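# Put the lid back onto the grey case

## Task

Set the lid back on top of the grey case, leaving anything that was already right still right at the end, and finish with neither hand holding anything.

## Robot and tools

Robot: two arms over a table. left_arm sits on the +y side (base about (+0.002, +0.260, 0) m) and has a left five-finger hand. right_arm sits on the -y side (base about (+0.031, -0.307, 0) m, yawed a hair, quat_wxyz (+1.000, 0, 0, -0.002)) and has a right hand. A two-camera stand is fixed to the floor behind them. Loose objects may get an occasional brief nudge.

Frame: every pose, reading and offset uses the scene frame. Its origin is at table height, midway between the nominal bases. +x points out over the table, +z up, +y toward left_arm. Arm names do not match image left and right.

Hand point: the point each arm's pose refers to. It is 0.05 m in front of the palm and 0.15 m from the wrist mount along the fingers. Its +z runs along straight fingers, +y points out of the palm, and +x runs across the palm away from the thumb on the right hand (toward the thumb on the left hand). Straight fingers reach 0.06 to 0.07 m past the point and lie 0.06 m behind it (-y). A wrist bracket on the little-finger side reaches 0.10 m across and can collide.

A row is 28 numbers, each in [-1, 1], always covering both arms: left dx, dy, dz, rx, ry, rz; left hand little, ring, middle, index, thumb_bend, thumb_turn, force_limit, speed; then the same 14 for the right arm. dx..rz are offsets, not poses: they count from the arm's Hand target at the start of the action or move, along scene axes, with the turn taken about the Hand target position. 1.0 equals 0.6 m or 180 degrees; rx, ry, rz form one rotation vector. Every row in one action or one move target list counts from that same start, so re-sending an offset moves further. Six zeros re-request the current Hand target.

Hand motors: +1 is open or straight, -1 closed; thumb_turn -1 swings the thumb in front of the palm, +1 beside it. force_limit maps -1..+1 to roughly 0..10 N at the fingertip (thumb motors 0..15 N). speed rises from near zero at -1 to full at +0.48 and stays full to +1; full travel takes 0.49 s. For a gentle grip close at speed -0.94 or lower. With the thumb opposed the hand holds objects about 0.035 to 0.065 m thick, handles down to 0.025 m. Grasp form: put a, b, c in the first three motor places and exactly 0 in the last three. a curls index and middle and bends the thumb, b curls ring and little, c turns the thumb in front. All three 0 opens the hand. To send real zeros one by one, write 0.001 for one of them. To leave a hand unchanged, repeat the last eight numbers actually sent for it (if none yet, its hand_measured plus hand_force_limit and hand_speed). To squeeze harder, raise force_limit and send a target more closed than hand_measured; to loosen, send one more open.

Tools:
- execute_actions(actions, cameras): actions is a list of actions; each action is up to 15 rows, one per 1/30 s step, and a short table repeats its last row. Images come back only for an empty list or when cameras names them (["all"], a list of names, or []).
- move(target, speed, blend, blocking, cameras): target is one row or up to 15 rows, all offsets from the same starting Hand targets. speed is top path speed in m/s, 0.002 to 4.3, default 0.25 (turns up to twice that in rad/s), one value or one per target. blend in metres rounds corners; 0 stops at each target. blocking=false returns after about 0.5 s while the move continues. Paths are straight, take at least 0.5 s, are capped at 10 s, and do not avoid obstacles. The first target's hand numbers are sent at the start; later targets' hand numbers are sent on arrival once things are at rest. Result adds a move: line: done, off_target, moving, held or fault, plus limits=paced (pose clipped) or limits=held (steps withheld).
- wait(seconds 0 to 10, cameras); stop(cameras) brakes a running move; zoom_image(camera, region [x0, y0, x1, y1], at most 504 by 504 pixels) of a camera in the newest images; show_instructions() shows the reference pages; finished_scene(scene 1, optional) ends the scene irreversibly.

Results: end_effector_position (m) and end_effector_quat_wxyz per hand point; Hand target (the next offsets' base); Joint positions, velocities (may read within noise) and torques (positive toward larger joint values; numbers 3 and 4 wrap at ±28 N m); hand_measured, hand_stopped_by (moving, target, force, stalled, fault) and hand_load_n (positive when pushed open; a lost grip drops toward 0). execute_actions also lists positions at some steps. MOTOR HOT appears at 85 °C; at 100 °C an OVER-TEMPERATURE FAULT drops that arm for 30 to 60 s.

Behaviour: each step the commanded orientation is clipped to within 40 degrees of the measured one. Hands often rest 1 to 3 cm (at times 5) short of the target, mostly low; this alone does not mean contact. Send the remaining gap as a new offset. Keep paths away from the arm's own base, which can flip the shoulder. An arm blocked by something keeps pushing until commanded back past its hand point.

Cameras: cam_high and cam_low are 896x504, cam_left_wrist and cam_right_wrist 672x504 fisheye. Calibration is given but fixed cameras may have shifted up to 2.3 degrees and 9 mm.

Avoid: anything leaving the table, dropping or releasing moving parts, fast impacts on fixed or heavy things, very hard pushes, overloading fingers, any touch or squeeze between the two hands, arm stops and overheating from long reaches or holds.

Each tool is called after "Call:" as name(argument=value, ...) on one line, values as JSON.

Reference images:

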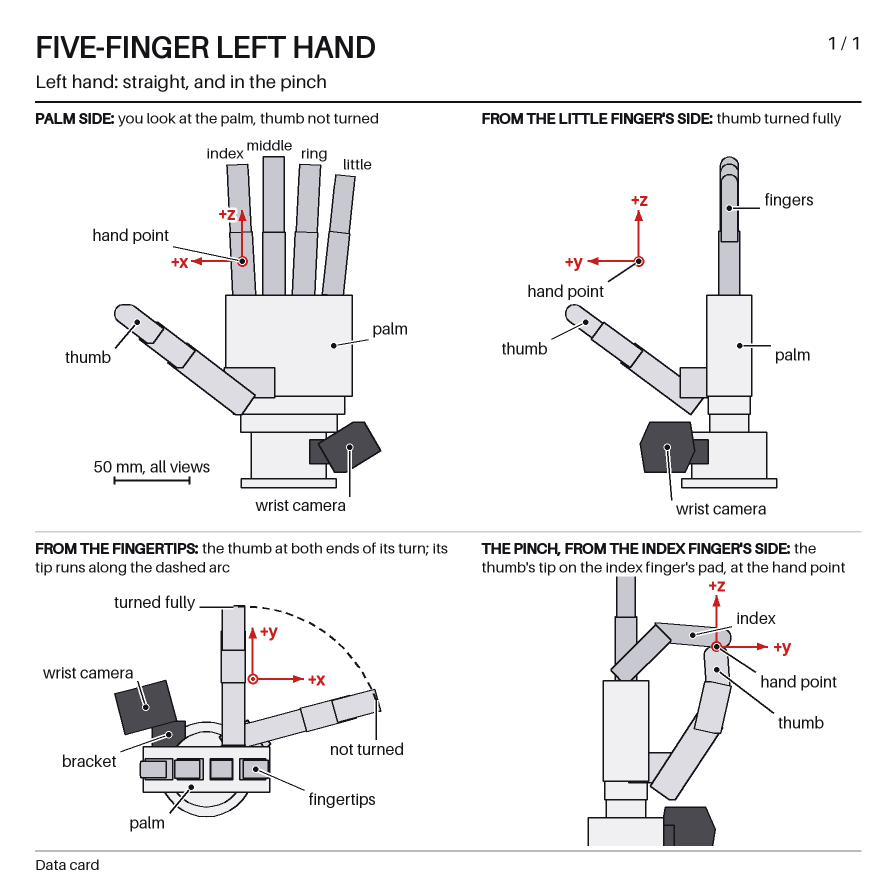

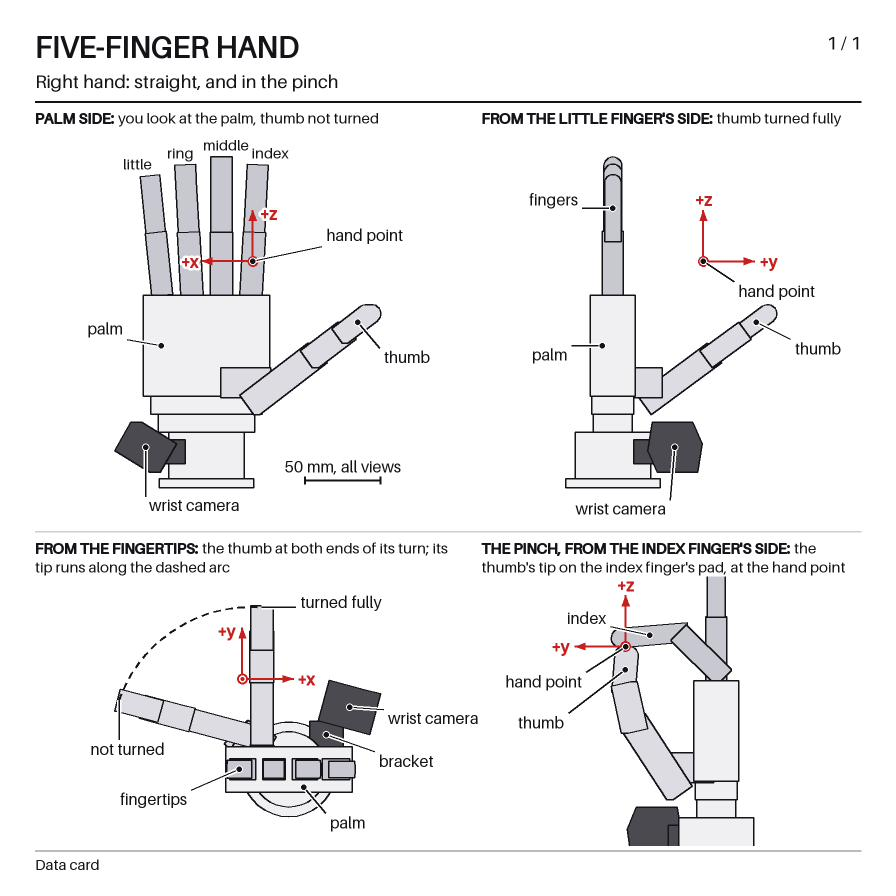

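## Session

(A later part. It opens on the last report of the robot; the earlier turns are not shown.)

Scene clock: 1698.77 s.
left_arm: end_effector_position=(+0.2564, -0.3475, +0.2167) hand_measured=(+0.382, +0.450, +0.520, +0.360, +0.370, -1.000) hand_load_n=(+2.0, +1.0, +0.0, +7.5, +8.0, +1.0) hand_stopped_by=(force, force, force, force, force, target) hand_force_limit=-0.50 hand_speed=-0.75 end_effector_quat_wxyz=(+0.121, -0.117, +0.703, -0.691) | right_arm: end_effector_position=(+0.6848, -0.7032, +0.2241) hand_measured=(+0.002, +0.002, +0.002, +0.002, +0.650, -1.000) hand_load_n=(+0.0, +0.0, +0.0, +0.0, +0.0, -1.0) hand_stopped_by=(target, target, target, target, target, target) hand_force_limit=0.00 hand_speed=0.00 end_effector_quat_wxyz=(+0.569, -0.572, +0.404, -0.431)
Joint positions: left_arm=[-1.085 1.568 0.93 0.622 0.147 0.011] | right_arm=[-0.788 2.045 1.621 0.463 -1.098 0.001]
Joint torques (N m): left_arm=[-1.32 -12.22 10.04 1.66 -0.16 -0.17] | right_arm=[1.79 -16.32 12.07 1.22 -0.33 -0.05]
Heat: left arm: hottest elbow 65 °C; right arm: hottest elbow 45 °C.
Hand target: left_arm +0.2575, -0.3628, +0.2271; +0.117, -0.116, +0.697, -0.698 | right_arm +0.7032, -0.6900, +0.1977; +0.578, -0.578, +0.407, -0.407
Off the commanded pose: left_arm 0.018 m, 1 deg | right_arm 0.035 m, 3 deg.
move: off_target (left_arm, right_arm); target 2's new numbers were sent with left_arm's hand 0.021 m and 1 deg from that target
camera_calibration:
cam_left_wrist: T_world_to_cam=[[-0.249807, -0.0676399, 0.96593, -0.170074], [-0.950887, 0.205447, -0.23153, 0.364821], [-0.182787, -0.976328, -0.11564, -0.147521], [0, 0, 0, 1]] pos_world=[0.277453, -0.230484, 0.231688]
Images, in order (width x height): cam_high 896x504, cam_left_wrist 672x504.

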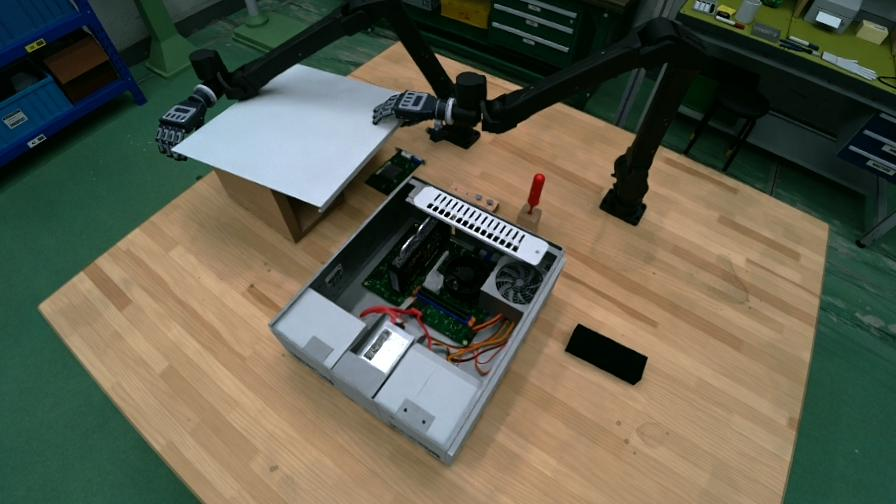

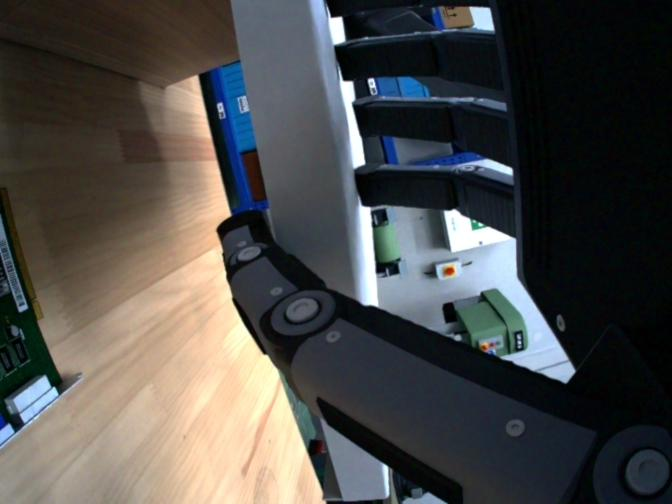

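Call:
move(target=[0, 0, 0, 0, 0, 0, 0.1,-0.2,-0.4,-0.4,-0.2,-1, -0.5, -0.75, -0.02, -0.1, 0.28, 0, 0, 0, 0.001,0.001,0.001,0.001,0.65,-1, 0.0, 0.0], cameras=["cam_high", "cam_low", "cam_left_wrist"], speed=0.12)

Call:
zoom_image(camera="cam_high", region=[150, 40, 450, 240])

Scene clock: 1714.70 s.
left_arm: end_effector_position=(+0.2564, -0.3475, +0.2167) hand_measured=(+0.382, +0.450, +0.520, +0.360, +0.370, -1.000) hand_load_n=(+2.0, +1.0, +0.0, +7.5, +8.0, +1.0) hand_stopped_by=(force, force, force, force, force, target) hand_force_limit=-0.50 hand_speed=-0.75 end_effector_quat_wxyz=(+0.121, -0.117, +0.703, -0.691) | right_arm: end_effector_position=(+0.6920, -0.7384, +0.3462) hand_measured=(+0.002, +0.002, +0.002, +0.002, +0.650, -1.000) hand_load_n=(+0.0, +0.0, +0.0, +0.0, +0.0, +0.0) hand_stopped_by=(target, target, target, target, target, target) hand_force_limit=0.00 hand_speed=0.00 end_effector_quat_wxyz=(+0.583, -0.576, +0.417, -0.393)
Joint positions: left_arm=[-1.085 1.568 0.93 0.622 0.147 0.011] | right_arm=[-0.819 2.078 2.03 0.017 -1.174 0.005]
Joint torques (N m): left_arm=[-1.2 -12.28 9.98 1.87 -0.24 -0.2] | right_arm=[-0.91 -21.36 15.65 1.31 -0.19 -0.05]
Heat: left arm: hottest elbow 66 °C; right arm: hottest elbow 46 °C.
Hand target: left_arm +0.2575, -0.3628, +0.2271; +0.117, -0.116, +0.697, -0.698 | right_arm +0.6912, -0.7499, +0.3656; +0.578, -0.578, +0.407, -0.407
Off the commanded pose: left_arm 0.019 m, 1 deg | right_arm 0.023 m, 2 deg.
move: off_target (left_arm, right_arm)
camera_calibration:
cam_left_wrist: T_world_to_cam=[[-0.249807, -0.0676399, 0.96593, -0.170074], [-0.950887, 0.205447, -0.23153, 0.364821], [-0.182787, -0.976328, -0.11564, -0.147521], [0, 0, 0, 1]] pos_world=[0.277453, -0.230484, 0.231688]
Images, in order (width x height): cam_high 896x504, cam_low 896x504, cam_left_wrist 672x504.

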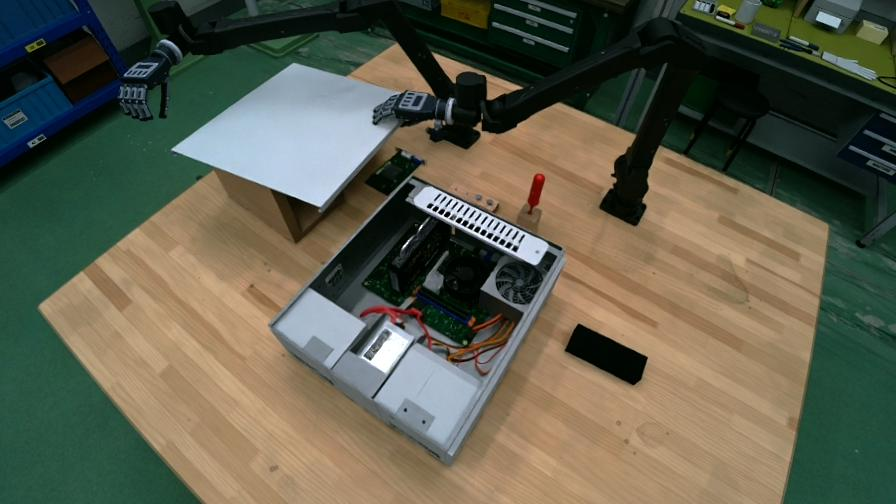

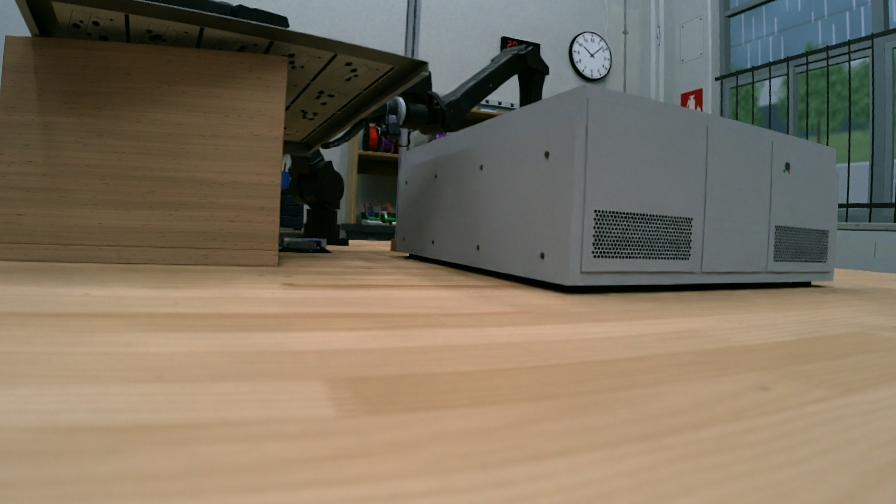

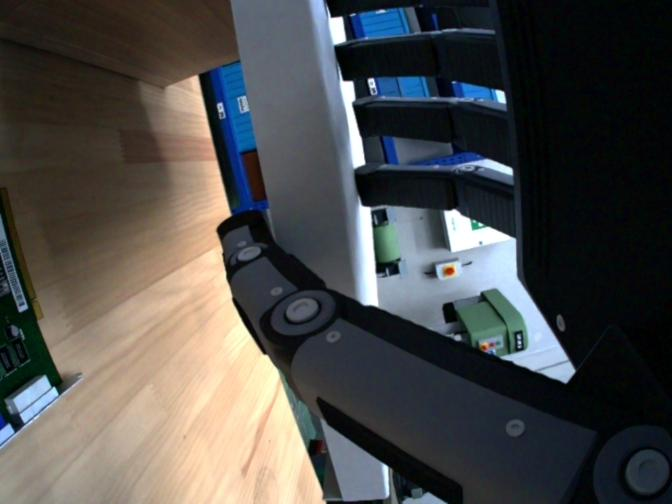

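Scaled by 1.680 from the camera's 896x504 image, which has a finer 1280x720 frame.

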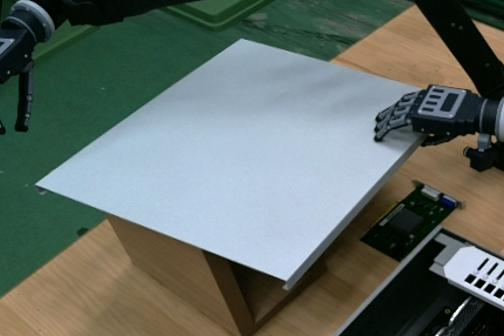

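Call:
move(target=[[0, 0, 0.06, 0, 0, 0, 0.1,-0.2,-0.4,-0.4,-0.2,-1, -0.5, -0.75, 0, 0, 0, 0, 0, 0, 0.001,0.001,0.001,0.001,0.65,-1, 0.0, 0.0],[0.13, -0.02, 0.06, 0, 0, 0, 0.1,-0.2,-0.4,-0.4,-0.2,-1, -0.5, -0.75, 0, 0, 0, 0, 0, 0, 0.001,0.001,0.001,0.001,0.65,-1, 0.0, 0.0]], cameras=["cam_high", "cam_low", "cam_left_wrist"], speed=0.06)

Call:
zoom_image(camera="cam_high", region=[150, 40, 450, 240])

Scene clock: 1731.00 s.
left_arm: end_effector_position=(+0.3159, -0.3617, +0.2371) hand_measured=(+0.380, +0.450, +0.520, +0.360, +0.370, -1.000) hand_load_n=(+0.0, +0.0, +0.0, +3.5, +5.0, -1.0) hand_stopped_by=(force, force, force, force, force, target) hand_force_limit=-0.50 hand_speed=-0.75 end_effector_quat_wxyz=(+0.106, -0.115, +0.713, -0.683) | right_arm: end_effector_position=(+0.6920, -0.7384, +0.3462) hand_measured=(+0.002, +0.002, +0.002, +0.002, +0.650, -1.000) hand_load_n=(+0.0, +0.0, +0.0, +0.0, +0.0, +0.0) hand_stopped_by=(target, target, target, target, target, target) hand_force_limit=0.00 hand_speed=0.00 end_effector_quat_wxyz=(+0.583, -0.576, +0.417, -0.393)
Joint positions: left_arm=[-0.986 1.633 1.097 0.49 0.271 0.006] | right_arm=[-0.819 2.078 2.03 0.017 -1.174 0.005]
Joint torques (N m): left_arm=[0.26 -14.56 11.75 1.95 -0.32 -0.18] | right_arm=[-1.03 -21.42 15.56 1.29 -0.2 -0.05]
Heat: left arm: hottest elbow 67 °C; right arm: hottest elbow 47 °C.
Hand target: left_arm +0.3354, -0.3748, +0.2631; +0.117, -0.116, +0.697, -0.698 | right_arm +0.6912, -0.7500, +0.3656; +0.578, -0.578, +0.407, -0.407
Off the commanded pose: left_arm 0.035 m, 3 deg | right_arm 0.023 m, 2 deg.
move: off_target (left_arm, right_arm)
camera_calibration:
cam_left_wrist: T_world_to_cam=[[-0.22985, -0.082692, 0.969707, -0.188556], [-0.950577, 0.232782, -0.205465, 0.43269], [-0.20874, -0.969007, -0.13211, -0.133331], [0, 0, 0, 1]] pos_world=[0.340133, -0.245514, 0.254132]
Images, in order (width x height): cam_high 896x504, cam_low 896x504, cam_left_wrist 672x504.

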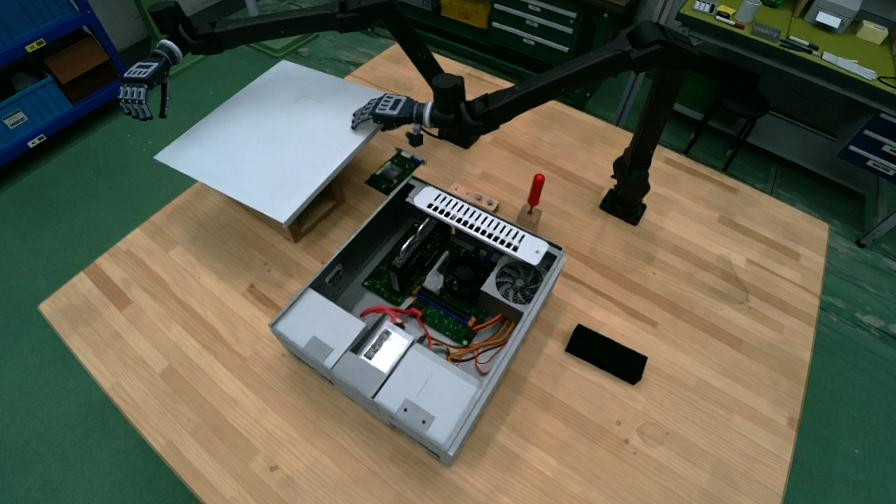

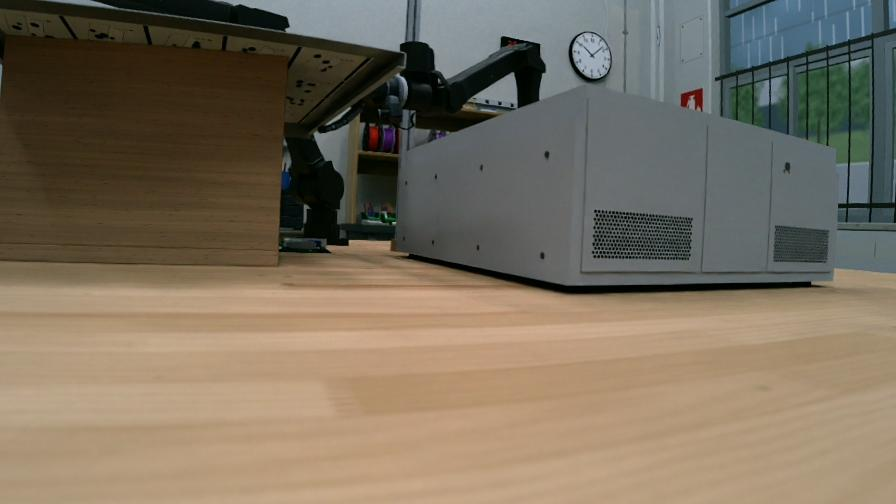

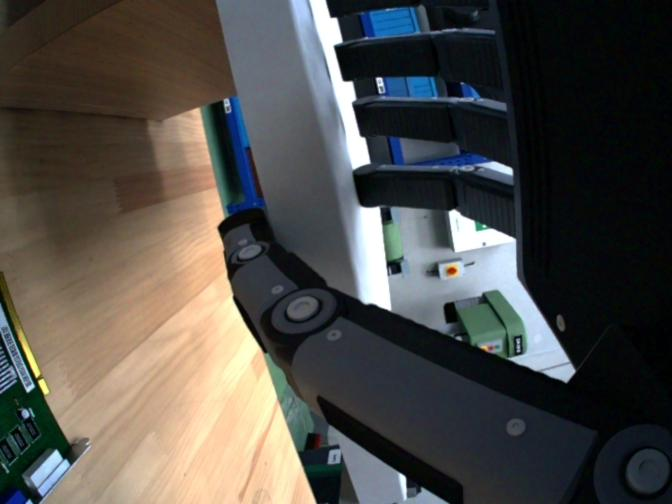

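Scaled by 1.680 from the camera's 896x504 image, which has a finer 1280x720 frame.

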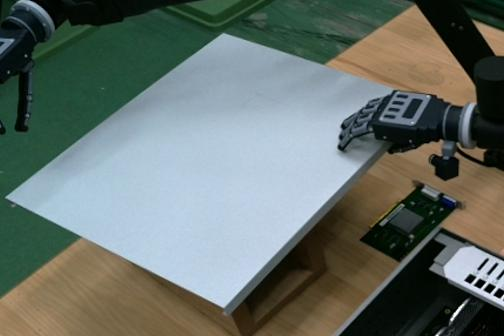

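Call:
move(target=[0, 0, 0.07, 0, 0, 0, 0.1,-0.2,-0.4,-0.4,-0.2,-1, -0.5, -0.75, 0, 0, 0, 0, 0, 0, 0.001,0.001,0.001,0.001,0.65,-1, 0.0, 0.0], cameras=["cam_high", "cam_low"], speed=0.06)

Scene clock: 1757.87 s.
left_arm: end_effector_position=(+0.3192, -0.3668, +0.2427) hand_measured=(+0.380, +0.450, +0.520, +0.360, +0.372, -1.000) hand_load_n=(+0.0, -0.5, +0.0, +9.0, +11.0, -1.0) hand_stopped_by=(force, force, force, force, force, target) hand_force_limit=-0.50 hand_speed=-0.75 end_effector_quat_wxyz=(+0.099, -0.122, +0.728, -0.667) | right_arm: end_effector_position=(+0.6920, -0.7384, +0.3462) hand_measured=(+0.002, +0.002, +0.002, +0.002, +0.650, -1.000) hand_load_n=(+0.0, +0.0, +0.0, +0.0, +0.0, +0.0) hand_stopped_by=(target, target, target, target, target, target) hand_force_limit=0.00 hand_speed=0.00 end_effector_quat_wxyz=(+0.583, -0.576, +0.417, -0.393)
Joint positions: left_arm=[-0.986 1.633 1.151 0.388 0.271 0.006] | right_arm=[-0.819 2.078 2.03 0.017 -1.174 0.005]
Joint torques (N m): left_arm=[0.26 -19.72 12.05 1.94 -0.33 -0.13] | right_arm=[-1.03 -21.42 15.56 1.29 -0.2 -0.05]
Heat: left arm: hottest elbow 71 °C; right arm: hottest elbow 48 °C.
Hand target: left_arm +0.3354, -0.3748, +0.3051; +0.117, -0.116, +0.697, -0.698 | right_arm +0.6912, -0.7500, +0.3656; +0.578, -0.578, +0.407, -0.407
Off the commanded pose: left_arm 0.065 m, 6 deg | right_arm 0.023 m, 2 deg.
move: off_target (left_arm, right_arm)
Images, in order (width x height): cam_high 896x504, cam_low 896x504.

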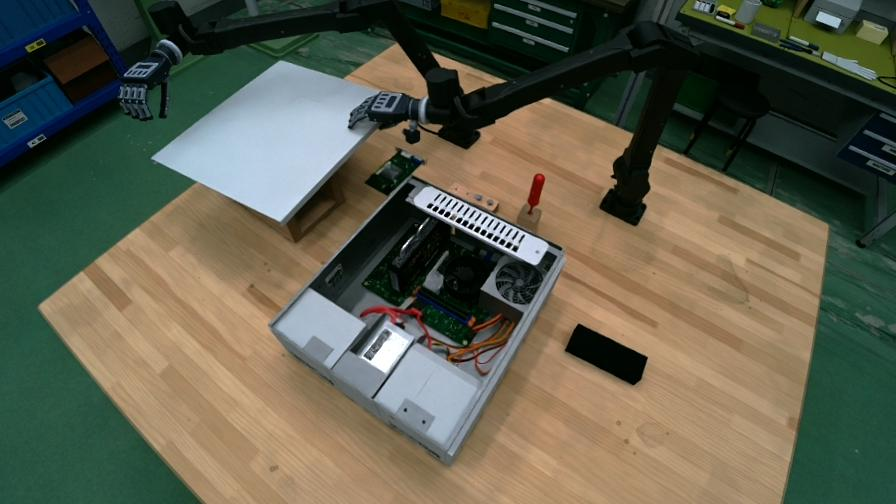

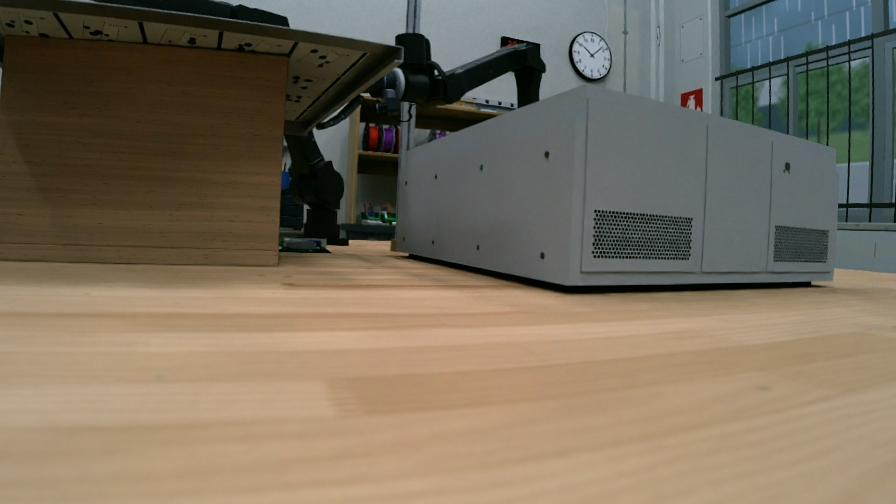

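Call:
move(target=[[0, 0, -0.07, 0, 0, 0, 0.1,-0.2,-0.4,-0.4,-0.2,-1, -0.5, -0.75, 0, 0, 0, 0, 0, 0, 0.001,0.001,0.001,0.001,0.65,-1, 0.0, 0.0],[-0.01, 0.11, -0.07, 0, 0, 0, 0.1,-0.2,-0.4,-0.4,-0.2,-1, -0.5, -0.75, 0, 0, 0, 0, 0, 0, 0.001,0.001,0.001,0.001,0.65,-1, 0.0, 0.0]], cameras=["cam_high", "cam_left_wrist"], speed=0.06)

Call:
zoom_image(camera="cam_high", region=[150, 40, 450, 240])

Scene clock: 1801.00 s.
left_arm: end_effector_position=(+0.3255, -0.3126, +0.2415) hand_measured=(+0.380, +0.450, +0.520, +0.358, +0.368, -1.000) hand_load_n=(+0.0, +0.0, -0.5, +0.0, +0.0, +0.0) hand_stopped_by=(force, force, force, force, force, target) hand_force_limit=-0.50 hand_speed=-0.75 end_effector_quat_wxyz=(+0.109, -0.120, +0.712, -0.684) | right_arm: end_effector_position=(+0.6920, -0.7384, +0.3462) hand_measured=(+0.002, +0.002, +0.002, +0.002, +0.650, -1.000) hand_load_n=(+0.0, +0.0, +0.0, +0.0, +0.0, +0.0) hand_stopped_by=(target, target, target, target, target, target) hand_force_limit=0.00 hand_speed=0.00 end_effector_quat_wxyz=(+0.583, -0.576, +0.417, -0.393)
Joint positions: left_arm=[-0.917 1.544 0.999 0.501 0.329 0.006] | right_arm=[-0.819 2.078 2.03 0.017 -1.174 0.005]
Joint torques (N m): left_arm=[0.26 -17.2 7.43 2.76 0.03 -0.1] | right_arm=[-0.91 -21.48 15.56 1.28 -0.2 -0.05]
Heat: left arm: hottest elbow 66 °C; right arm: hottest elbow 49 °C.
Hand target: left_arm +0.3294, -0.3088, +0.2630; +0.117, -0.116, +0.697, -0.698 | right_arm +0.6912, -0.7500, +0.3656; +0.578, -0.578, +0.407, -0.407
Off the commanded pose: left_arm 0.022 m, 3 deg | right_arm 0.023 m, 2 deg.
move: off_target (left_arm, right_arm)
camera_calibration:
cam_left_wrist: T_world_to_cam=[[-0.227659, -0.0822848, 0.970258, -0.187265], [-0.953451, 0.221186, -0.204957, 0.428462], [-0.197743, -0.971754, -0.12881, -0.0884211], [0, 0, 0, 1]] pos_world=[0.348401, -0.196102, 0.258122]
Images, in order (width x height): cam_high 896x504, cam_left_wrist 672x504.

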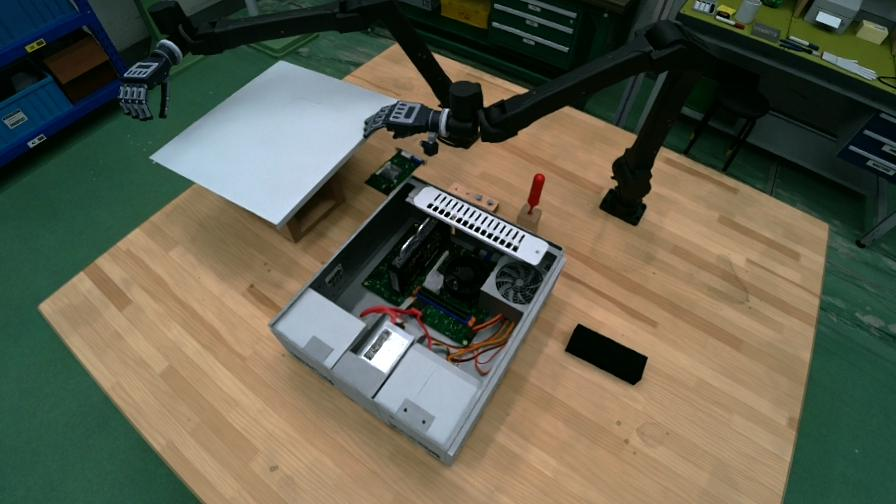

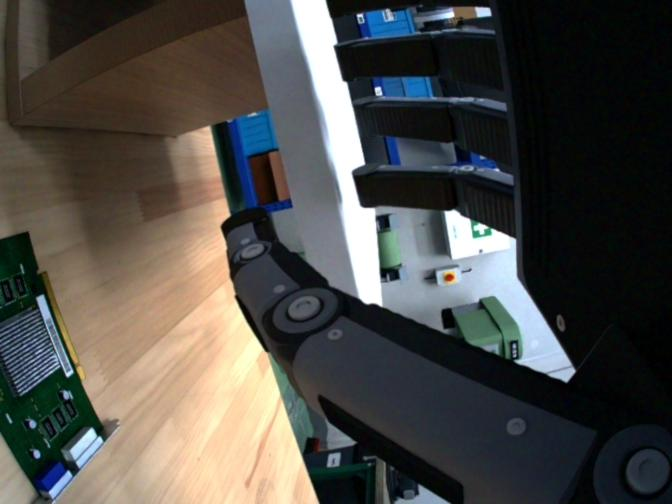

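Scaled by 1.680 from the camera's 896x504 image, which has a finer 1280x720 frame.

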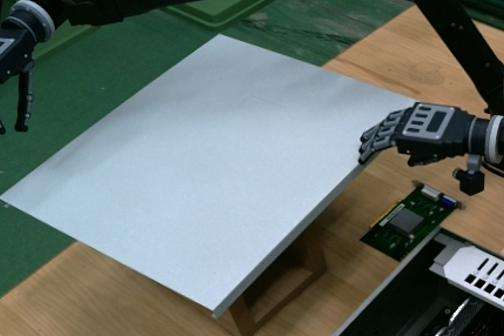

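Call:
move(target=[[0, 0, 0, 0, 0, 0, 0,0,1,0,0,0, -0.3, 0.2, 0, 0, 0, 0, 0, 0, 0.001,0.001,0.001,0.001,0.65,-1, 0.0, 0.0],[-0.06, 0.25, 0, 0, 0, 0, 0,0,1,0,0,0, -0.3, 0.2, 0, 0, 0, 0, 0, 0, 0.001,0.001,0.001,0.001,0.65,-1, 0.0, 0.0],[0.15, 0.38, 0.25, 0, 0, -0.1055, 0,0,1,0,0,0, -0.3, 0.2, 0, 0, 0, 0, 0, 0, 0.001,0.001,0.001,0.001,0.65,-1, 0.0, 0.0]], cameras=["cam_high"], speed=[0.15, 0.15, 0.25], blend=[0, 0.02, 0])

Call:
zoom_image(camera="cam_high", region=[130, 40, 430, 240])

Scene clock: 1870.60 s.
left_arm: end_effector_position=(+0.4083, -0.0780, +0.3976) hand_measured=(+1.000, +1.000, +1.000, +1.000, +0.650, -1.000) hand_load_n=(+0.0, +0.0, +0.0, +0.0, +0.5, +0.0) hand_stopped_by=(target, target, target, target, target, target) hand_force_limit=-0.30 hand_speed=0.20 end_effector_quat_wxyz=(-0.011, -0.012, +0.709, -0.705) | right_arm: end_effector_position=(+0.6920, -0.7384, +0.3462) hand_measured=(+0.002, +0.002, +0.002, +0.002, +0.650, -1.000) hand_load_n=(+0.0, +0.0, +0.0, +0.0, +0.0, +0.0) hand_stopped_by=(target, target, target, target, target, target) hand_force_limit=0.00 hand_speed=0.00 end_effector_quat_wxyz=(+0.583, -0.576, +0.417, -0.393)
Joint positions: left_arm=[-0.317 1.361 1.214 0.131 1.252 -0.017] | right_arm=[-0.819 2.078 2.03 0.017 -1.174 0.005]
Joint torques (N m): left_arm=[-0.26 -10.75 11.36 0.98 0.03 0.03] | right_arm=[-0.97 -21.42 15.56 1.29 -0.2 -0.05]
Heat: left arm: hottest elbow 60 °C; right arm: hottest elbow 51 °C.
Hand target: left_arm +0.4194, -0.0807, +0.4132; +0.001, +0.001, +0.707, -0.708 | right_arm +0.6912, -0.7500, +0.3656; +0.578, -0.578, +0.407, -0.407
Off the commanded pose: left_arm 0.019 m, 2 deg | right_arm 0.023 m, 2 deg.
move: off_target (left_arm, right_arm)
Images, in order (width x height): cam_high 896x504.

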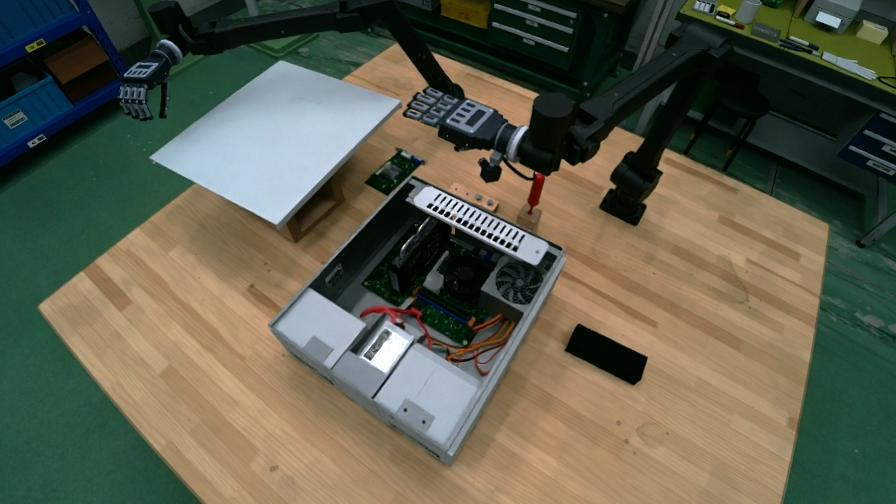

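Scaled by 1.680 from the camera's 896x504 image, which has a finer 1280x720 frame.

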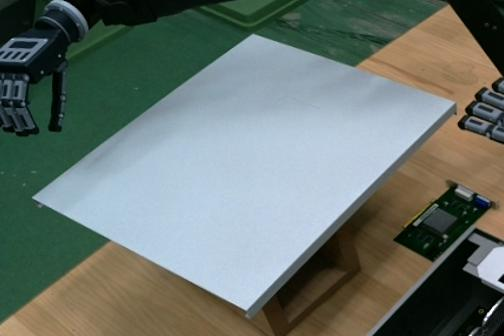

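Call:
move(target=[0.30, 0.05, 0.0, 0, 0.5, 0, 0,0,1,0,0,0, -0.3, 0.2, 0, 0, 0, 0, 0, 0, 0.001,0.001,0.001,0.001,0.65,-1, 0.0, 0.0], cameras=[], speed=0.3)

Call:
move(target=[0.0, 0.0, 0.0, 0, 0.5, 0, 0,0,1,0,0,0, -0.3, 0.2, 0, 0, 0, 0, 0, 0, 0.001,0.001,0.001,0.001,0.65,-1, 0.0, 0.0], cameras=["cam_high", "cam_left_wrist"], speed=0.3)

Scene clock: 1893.40 s.
left_arm: end_effector_position=(+0.5896, -0.0536, +0.4197) hand_measured=(+1.000, +1.000, +1.000, +1.000, +0.650, -1.000) hand_load_n=(+0.0, +0.0, +0.0, +0.0, +0.0, +0.0) hand_stopped_by=(target, target, target, target, target, target) hand_force_limit=-0.30 hand_speed=0.20 end_effector_quat_wxyz=(+0.500, +0.498, -0.504, +0.498) | right_arm: end_effector_position=(+0.6920, -0.7384, +0.3462) hand_measured=(+0.002, +0.002, +0.002, +0.002, +0.650, -1.000) hand_load_n=(+0.0, +0.0, +0.0, +0.0, +0.0, +0.0) hand_stopped_by=(target, target, target, target, target, target) hand_force_limit=0.00 hand_speed=0.00 end_effector_quat_wxyz=(+0.583, -0.576, +0.417, -0.393)
Joint positions: left_arm=[-0.182 1.907 1.712 0.173 1.395 -1.546] | right_arm=[-0.819 2.078 2.03 0.017 -1.174 0.005]
Joint torques (N m): left_arm=[-0.15 -18.32 8.83 1.84 -0.12 -0.2] | right_arm=[-0.97 -21.42 15.56 1.26 -0.2 -0.05]
Heat: left arm: hottest elbow 65 °C; right arm: hottest elbow 51 °C.
Hand target: left_arm +0.5994, -0.0508, +0.4130; +0.499, +0.500, -0.500, +0.501 | right_arm +0.6912, -0.7500, +0.3656; +0.578, -0.578, +0.407, -0.407
Off the commanded pose: left_arm 0.012 m, 1 deg | right_arm 0.023 m, 2 deg.
move: off_target (left_arm, right_arm)
No camera images: "cameras" was empty.

Scene clock: 1896.83 s.
left_arm: end_effector_position=(+0.5974, -0.0500, +0.3817) hand_measured=(+1.000, +1.000, +1.000, +1.000, +0.650, -1.000) hand_load_n=(+0.0, +0.0, +0.0, +0.0, -0.5, +0.0) hand_stopped_by=(target, target, target, target, target, target) hand_force_limit=-0.30 hand_speed=0.20 end_effector_quat_wxyz=(+0.674, +0.735, -0.038, -0.059) | right_arm: end_effector_position=(+0.6920, -0.7384, +0.3462) hand_measured=(+0.002, +0.002, +0.002, +0.002, +0.650, -1.000) hand_load_n=(+0.0, -0.5, +0.0, +0.0, +0.0, +0.0) hand_stopped_by=(target, target, target, target, target, target) hand_force_limit=0.00 hand_speed=0.00 end_effector_quat_wxyz=(+0.583, -0.576, +0.417, -0.393)
Joint positions: left_arm=[-0.182 1.849 1.662 -0.911 1.476 -2.08] | right_arm=[-0.819 2.078 2.03 0.017 -1.174 0.005]
Joint torques (N m): left_arm=[-0.62 -20.42 10.5 0.36 0.8 -0.14] | right_arm=[-0.91 -21.48 15.57 1.28 -0.2 -0.05]
Heat: left arm: hottest elbow 64 °C; right arm: hottest elbow 51 °C.
Hand target: left_arm +0.5993, -0.0508, +0.4131; +0.707, +0.707, -0.001, +0.001 | right_arm +0.6912, -0.7500, +0.3656; +0.578, -0.578, +0.407, -0.407
Off the commanded pose: left_arm 0.031 m, 9 deg | right_arm 0.023 m, 2 deg.
joint sent to its limit (left arm) — joint 6 (wrist roll), lower limit. The joint targets are off in orientation, not in position.
move: off_target (left_arm, right_arm)
camera_calibration:
cam_left_wrist: T_world_to_cam=[[0.230166, 0.0856681, -0.969373, 0.235523], [0.898109, 0.364875, 0.245491, -0.612452], [0.374731, -0.927107, 0.00704274, -0.153002], [0, 0, 0, 1]] pos_world=[0.553174, 0.0614431, 0.379739]
Images, in order (width x height): cam_high 896x504, cam_left_wrist 672x504.

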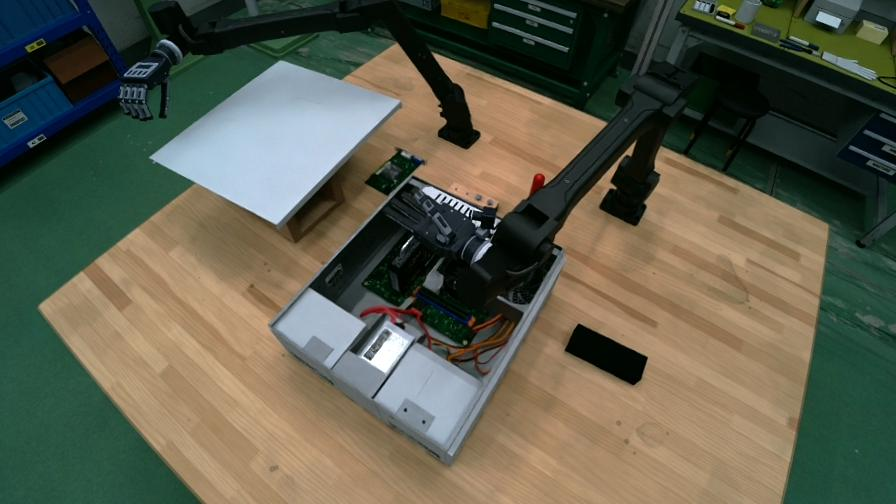

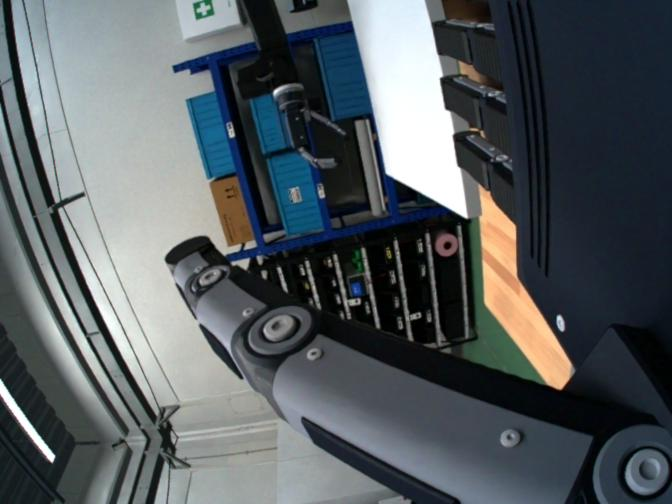

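Call:
move(target=[0.0, 0.0, 0.0, 0, 0, 0, 0,0,1,0,0,0, -0.3, 0.2, -0.402, 0.19, 0.174, 0, 0, 0.39, 0,0,1,0,0,0, -0.3, 0.2], cameras=[], speed=0.3)

Call:
move(target=[0.0, 0.0, 0.0, 0, 0, 0, 0,0,1,0,0,0, -0.3, 0.2, 0, 0, 0, 0, 0.5, 0, 0,0,1,0,0,0, -0.3, 0.2], cameras=["cam_high"], speed=0.4)

Scene clock: 1919.77 s.
left_arm: end_effector_position=(+0.5974, -0.0500, +0.3817) hand_measured=(+1.000, +1.000, +1.000, +1.000, +0.650, -1.000) hand_load_n=(+0.0, +0.0, +0.0, +0.0, +0.0, +0.0) hand_stopped_by=(target, target, target, target, target, target) hand_force_limit=-0.30 hand_speed=0.20 end_effector_quat_wxyz=(+0.674, +0.735, -0.038, -0.059) | right_arm: end_effector_position=(+0.4567, -0.6327, +0.4636) hand_measured=(+1.000, +1.000, +1.000, +1.000, +0.650, -1.000) hand_load_n=(+0.0, +0.0, +0.0, +0.0, +0.0, +0.0) hand_stopped_by=(target, target, target, target, target, target) hand_force_limit=-0.30 hand_speed=0.20 end_effector_quat_wxyz=(+0.617, -0.613, +0.352, -0.345)
Joint positions: left_arm=[-0.182 1.849 1.662 -0.912 1.476 -2.08] | right_arm=[-1.02 1.527 1.558 -0.028 -1.564 0.013]
Joint torques (N m): left_arm=[-0.38 -20.07 10.92 0.24 0.85 -0.18] | right_arm=[-1.03 -13.98 10.88 1.17 -0.13 0]
Heat: left arm: hottest elbow 63 °C; right arm: hottest elbow 51 °C.
Hand target: left_arm +0.5994, -0.0508, +0.4130; +0.707, +0.708, -0.001, +0.001 | right_arm +0.4500, -0.6359, +0.4701; +0.698, -0.697, +0.118, -0.116
Off the commanded pose: left_arm 0.031 m, 9 deg | right_arm 0.010 m, 59 deg; orientation clipped.
joint sent to its limit (left arm) — joint 6 (wrist roll), lower limit. The joint targets are off in orientation, not in position.
joint sent to its limit (right arm) — joint 5 (wrist yaw), lower limit. The joint targets are off in orientation, not in position.
move: off_target (left_arm, right_arm); limits=paced
No camera images: "cameras" was empty.

Scene clock: 1923.30 s.
left_arm: end_effector_position=(+0.5974, -0.0500, +0.3817) hand_measured=(+1.000, +1.000, +1.000, +1.000, +0.650, -1.000) hand_load_n=(+0.0, +0.0, +0.0, +0.0, -0.5, +0.0) hand_stopped_by=(target, target, target, target, target, target) hand_force_limit=-0.30 hand_speed=0.20 end_effector_quat_wxyz=(+0.674, +0.735, -0.038, -0.059) | right_arm: end_effector_position=(+0.4517, -0.6241, +0.4554) hand_measured=(+1.000, +1.000, +1.000, +1.000, +0.650, -1.000) hand_load_n=(+0.0, +0.0, +0.0, +0.0, +0.0, +0.0) hand_stopped_by=(target, target, target, target, target, target) hand_force_limit=-0.30 hand_speed=0.20 end_effector_quat_wxyz=(+0.693, -0.247, +0.664, +0.131)
Joint positions: left_arm=[-0.182 1.849 1.662 -0.912 1.476 -2.08] | right_arm=[-1.02 1.651 1.617 -0.774 -1.564 0.593]
Joint torques (N m): left_arm=[-0.38 -20.66 10.67 0.4 0.8 -0.18] | right_arm=[-1.14 -14.33 14.69 0.54 -0.82 0.16]
Heat: left arm: hottest elbow 63 °C; right arm: hottest elbow 52 °C.
Hand target: left_arm +0.5994, -0.0508, +0.4130; +0.707, +0.708, -0.001, +0.001 | right_arm +0.4501, -0.6359, +0.4701; +0.524, -0.478, +0.626, +0.324
Off the commanded pose: left_arm 0.031 m, 9 deg | right_arm 0.019 m, 61 deg; orientation clipped.
joint sent to its limit (left arm) — joint 6 (wrist roll), lower limit. The joint targets are off in orientation, not in position.
joint sent to its limit (right arm) — joint 5 (wrist yaw), lower limit. The joint targets are off in orientation, not in position.
move: off_target (left_arm, right_arm); limits=paced
Images, in order (width x height): cam_high 896x504.

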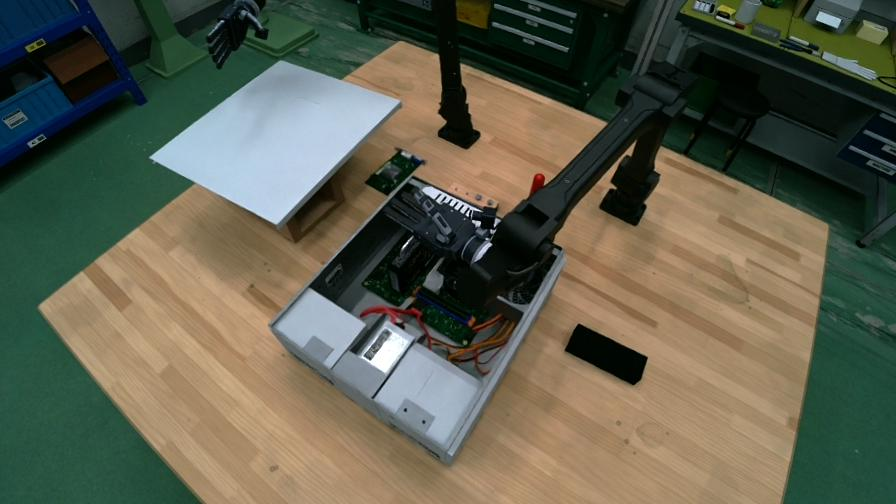

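Call:
move(target=[0.0, 0.0, 0.0, 0, 0, 0, 0,0,1,0,0,0, -0.3, 0.2, 0, -0.27, -0.02, -0.2552, 0.3648, -0.3192, 0,0,0,0,0,0, -0.3, 0.2], cameras=["cam_high", "cam_right_wrist"], speed=0.35)

Scene clock: 2156.27 s.
left_arm: end_effector_position=(+0.5974, -0.0500, +0.3817) hand_measured=(+1.000, +1.000, +1.000, +1.000, +0.650, -1.000) hand_load_n=(+0.0, -0.5, +0.0, -0.5, -0.5, +0.0) hand_stopped_by=(target, target, target, target, target, target) hand_force_limit=-0.30 hand_speed=0.20 end_effector_quat_wxyz=(+0.674, +0.735, -0.038, -0.059) | right_arm: end_effector_position=(+0.4418, -0.8009, +0.4467) hand_measured=(+1.000, +1.000, +1.000, +1.000, +1.000, +1.000) hand_load_n=(+0.0, +0.0, +0.0, +0.0, +0.0, +0.0) hand_stopped_by=(target, target, target, target, target, target) hand_force_limit=-0.30 hand_speed=0.20 end_effector_quat_wxyz=(+0.179, -0.010, +0.962, -0.207)
Joint positions: left_arm=[-0.182 1.849 1.662 -0.912 1.476 -2.08] | right_arm=[-0.988 1.95 2.602 -1.674 -0.076 0.58]
Joint torques (N m): left_arm=[-0.62 -20.54 10.76 0.29 0.75 -0.21] | right_arm=[0.73 -17.08 12.74 0.92 0.01 0.11]
Heat: left arm: hottest elbow 66 °C; right arm: hottest elbow 57 °C.
Hand target: left_arm +0.5994, -0.0508, +0.4130; +0.707, +0.708, -0.001, +0.001 | right_arm +0.4500, -0.7980, +0.4581; +0.000, -0.056, +0.998, +0.000
Off the commanded pose: left_arm 0.031 m, 9 deg | right_arm 0.014 m, 32 deg.
joint sent to its limit (left arm) — joint 6 (wrist roll), lower limit. The joint targets are off in orientation, not in position.
joint sent to its limit (right arm) — joint 4 (wrist pitch), lower limit. The joint targets are off in orientation, not in position.
move: off_target (left_arm, right_arm)
camera_calibration:
cam_right_wrist: T_world_to_cam=[[-0.161804, 0.879951, -0.44666, 0.974655], [0.60987, 0.445006, 0.655765, -0.20334], [0.775808, -0.166299, -0.60866, -0.088839], [0, 0, 0, 1]] pos_world=[0.350637, -0.781935, 0.51461]
Images, in order (width x height): cam_high 896x504, cam_right_wrist 672x504.

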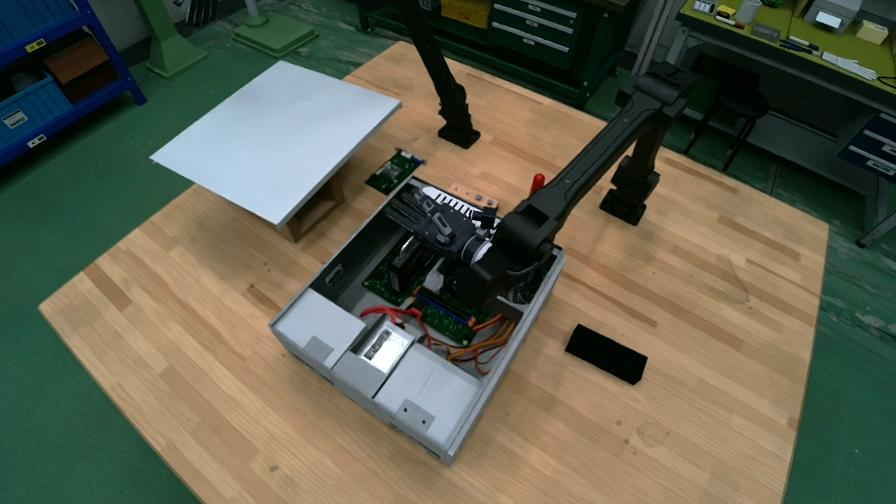

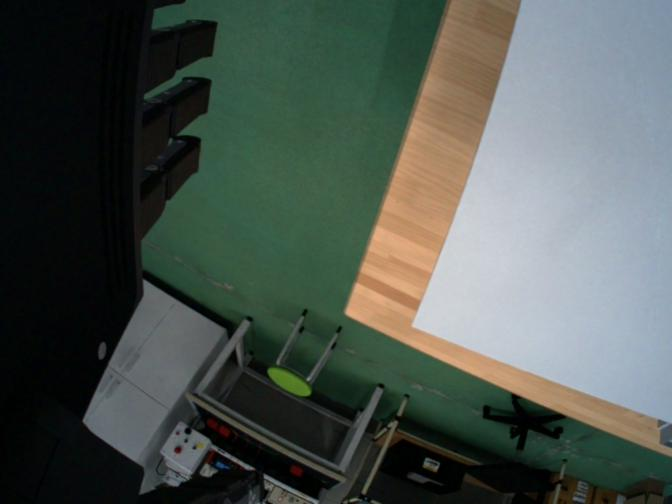

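Call:
move(target=[0.0, 0.0, 0.0, 0, 0, 0, 0,0,1,0,0,0, -0.3, 0.2, 0, 0.0, -0.30, 0, 0, 0, 0,0,0,0,0,0, -0.3, 0.2], cameras=["cam_high", "cam_right_wrist"], speed=0.2)

Call:
zoom_image(camera="cam_high", region=[130, 0, 430, 240])

Scene clock: 2191.93 s.
left_arm: end_effector_position=(+0.5974, -0.0500, +0.3817) hand_measured=(+1.000, +1.000, +1.000, +1.000, +0.650, -1.000) hand_load_n=(+0.0, +0.0, +0.0, +0.0, +0.0, +0.0) hand_stopped_by=(target, target, target, target, target, target) hand_force_limit=-0.30 hand_speed=0.20 end_effector_quat_wxyz=(+0.674, +0.735, -0.038, -0.059) | right_arm: end_effector_position=(+0.4442, -0.8048, +0.2759) hand_measured=(+1.000, +1.000, +1.000, +1.000, +1.000, +1.000) hand_load_n=(+0.0, +0.0, +0.0, +0.0, +0.0, +0.0) hand_stopped_by=(target, target, target, target, target, target) hand_force_limit=-0.30 hand_speed=0.20 end_effector_quat_wxyz=(+0.063, -0.030, +0.995, -0.077)
Joint positions: left_arm=[-0.182 1.849 1.662 -0.912 1.476 -2.08] | right_arm=[-0.97 2.065 2.365 -1.674 -0.023 0.54]
Joint torques (N m): left_arm=[-0.5 -21.13 10.8 0.23 0.77 -0.17] | right_arm=[0.91 -20.6 10.07 0.18 0.06 -0.15]
Heat: left arm: hottest elbow 66 °C; right arm: hottest elbow 51 °C.
Hand target: left_arm +0.5994, -0.0508, +0.4130; +0.707, +0.708, -0.001, +0.001 | right_arm +0.4500, -0.7979, +0.2783; +0.000, -0.056, +0.998, +0.000
Off the commanded pose: left_arm 0.031 m, 9 deg | right_arm 0.009 m, 12 deg.
joint sent to its limit (left arm) — joint 6 (wrist roll), lower limit. The joint targets are off in orientation, not in position.
joint sent to its limit (right arm) — joint 4 (wrist pitch), lower limit. The joint targets are off in orientation, not in position.
move: off_target (left_arm, right_arm)
camera_calibration:
cam_right_wrist: T_world_to_cam=[[-0.269995, 0.949988, -0.156926, 0.926698], [0.751045, 0.30977, 0.583073, -0.242554], [0.602523, 0.0395687, -0.79712, 0.0994917], [0, 0, 0, 1]] pos_world=[0.372427, -0.809153, 0.366156]
Images, in order (width x height): cam_high 896x504, cam_right_wrist 672x504.

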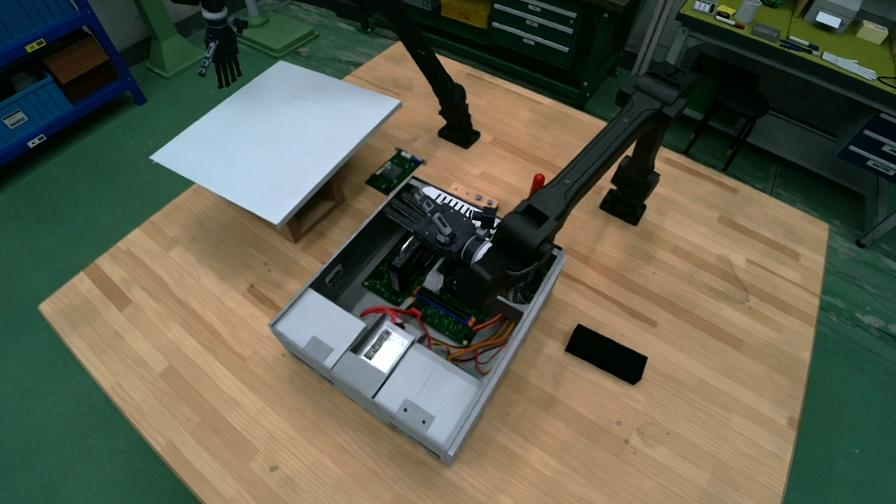

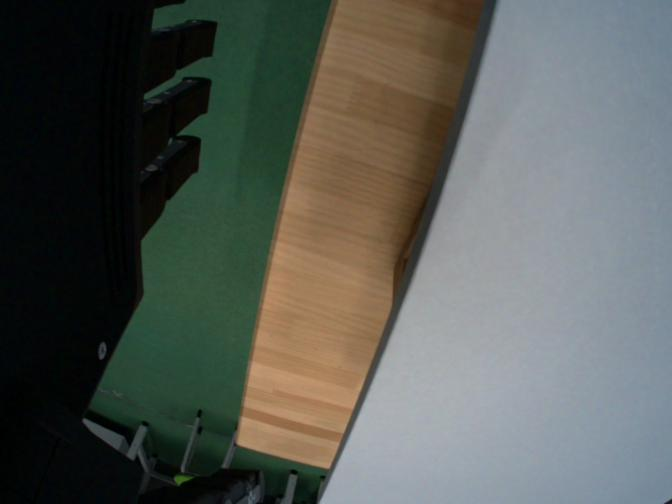

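Scaled by 1.680 from the camera's 896x504 image, which has a finer 1280x720 frame.

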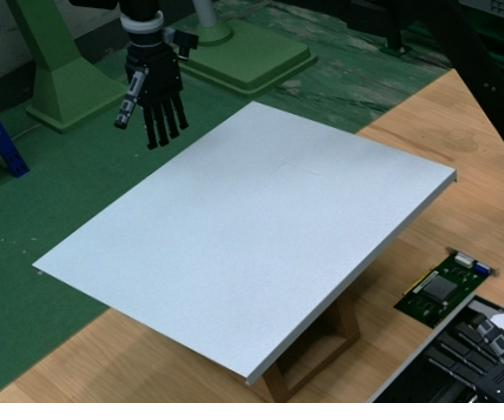

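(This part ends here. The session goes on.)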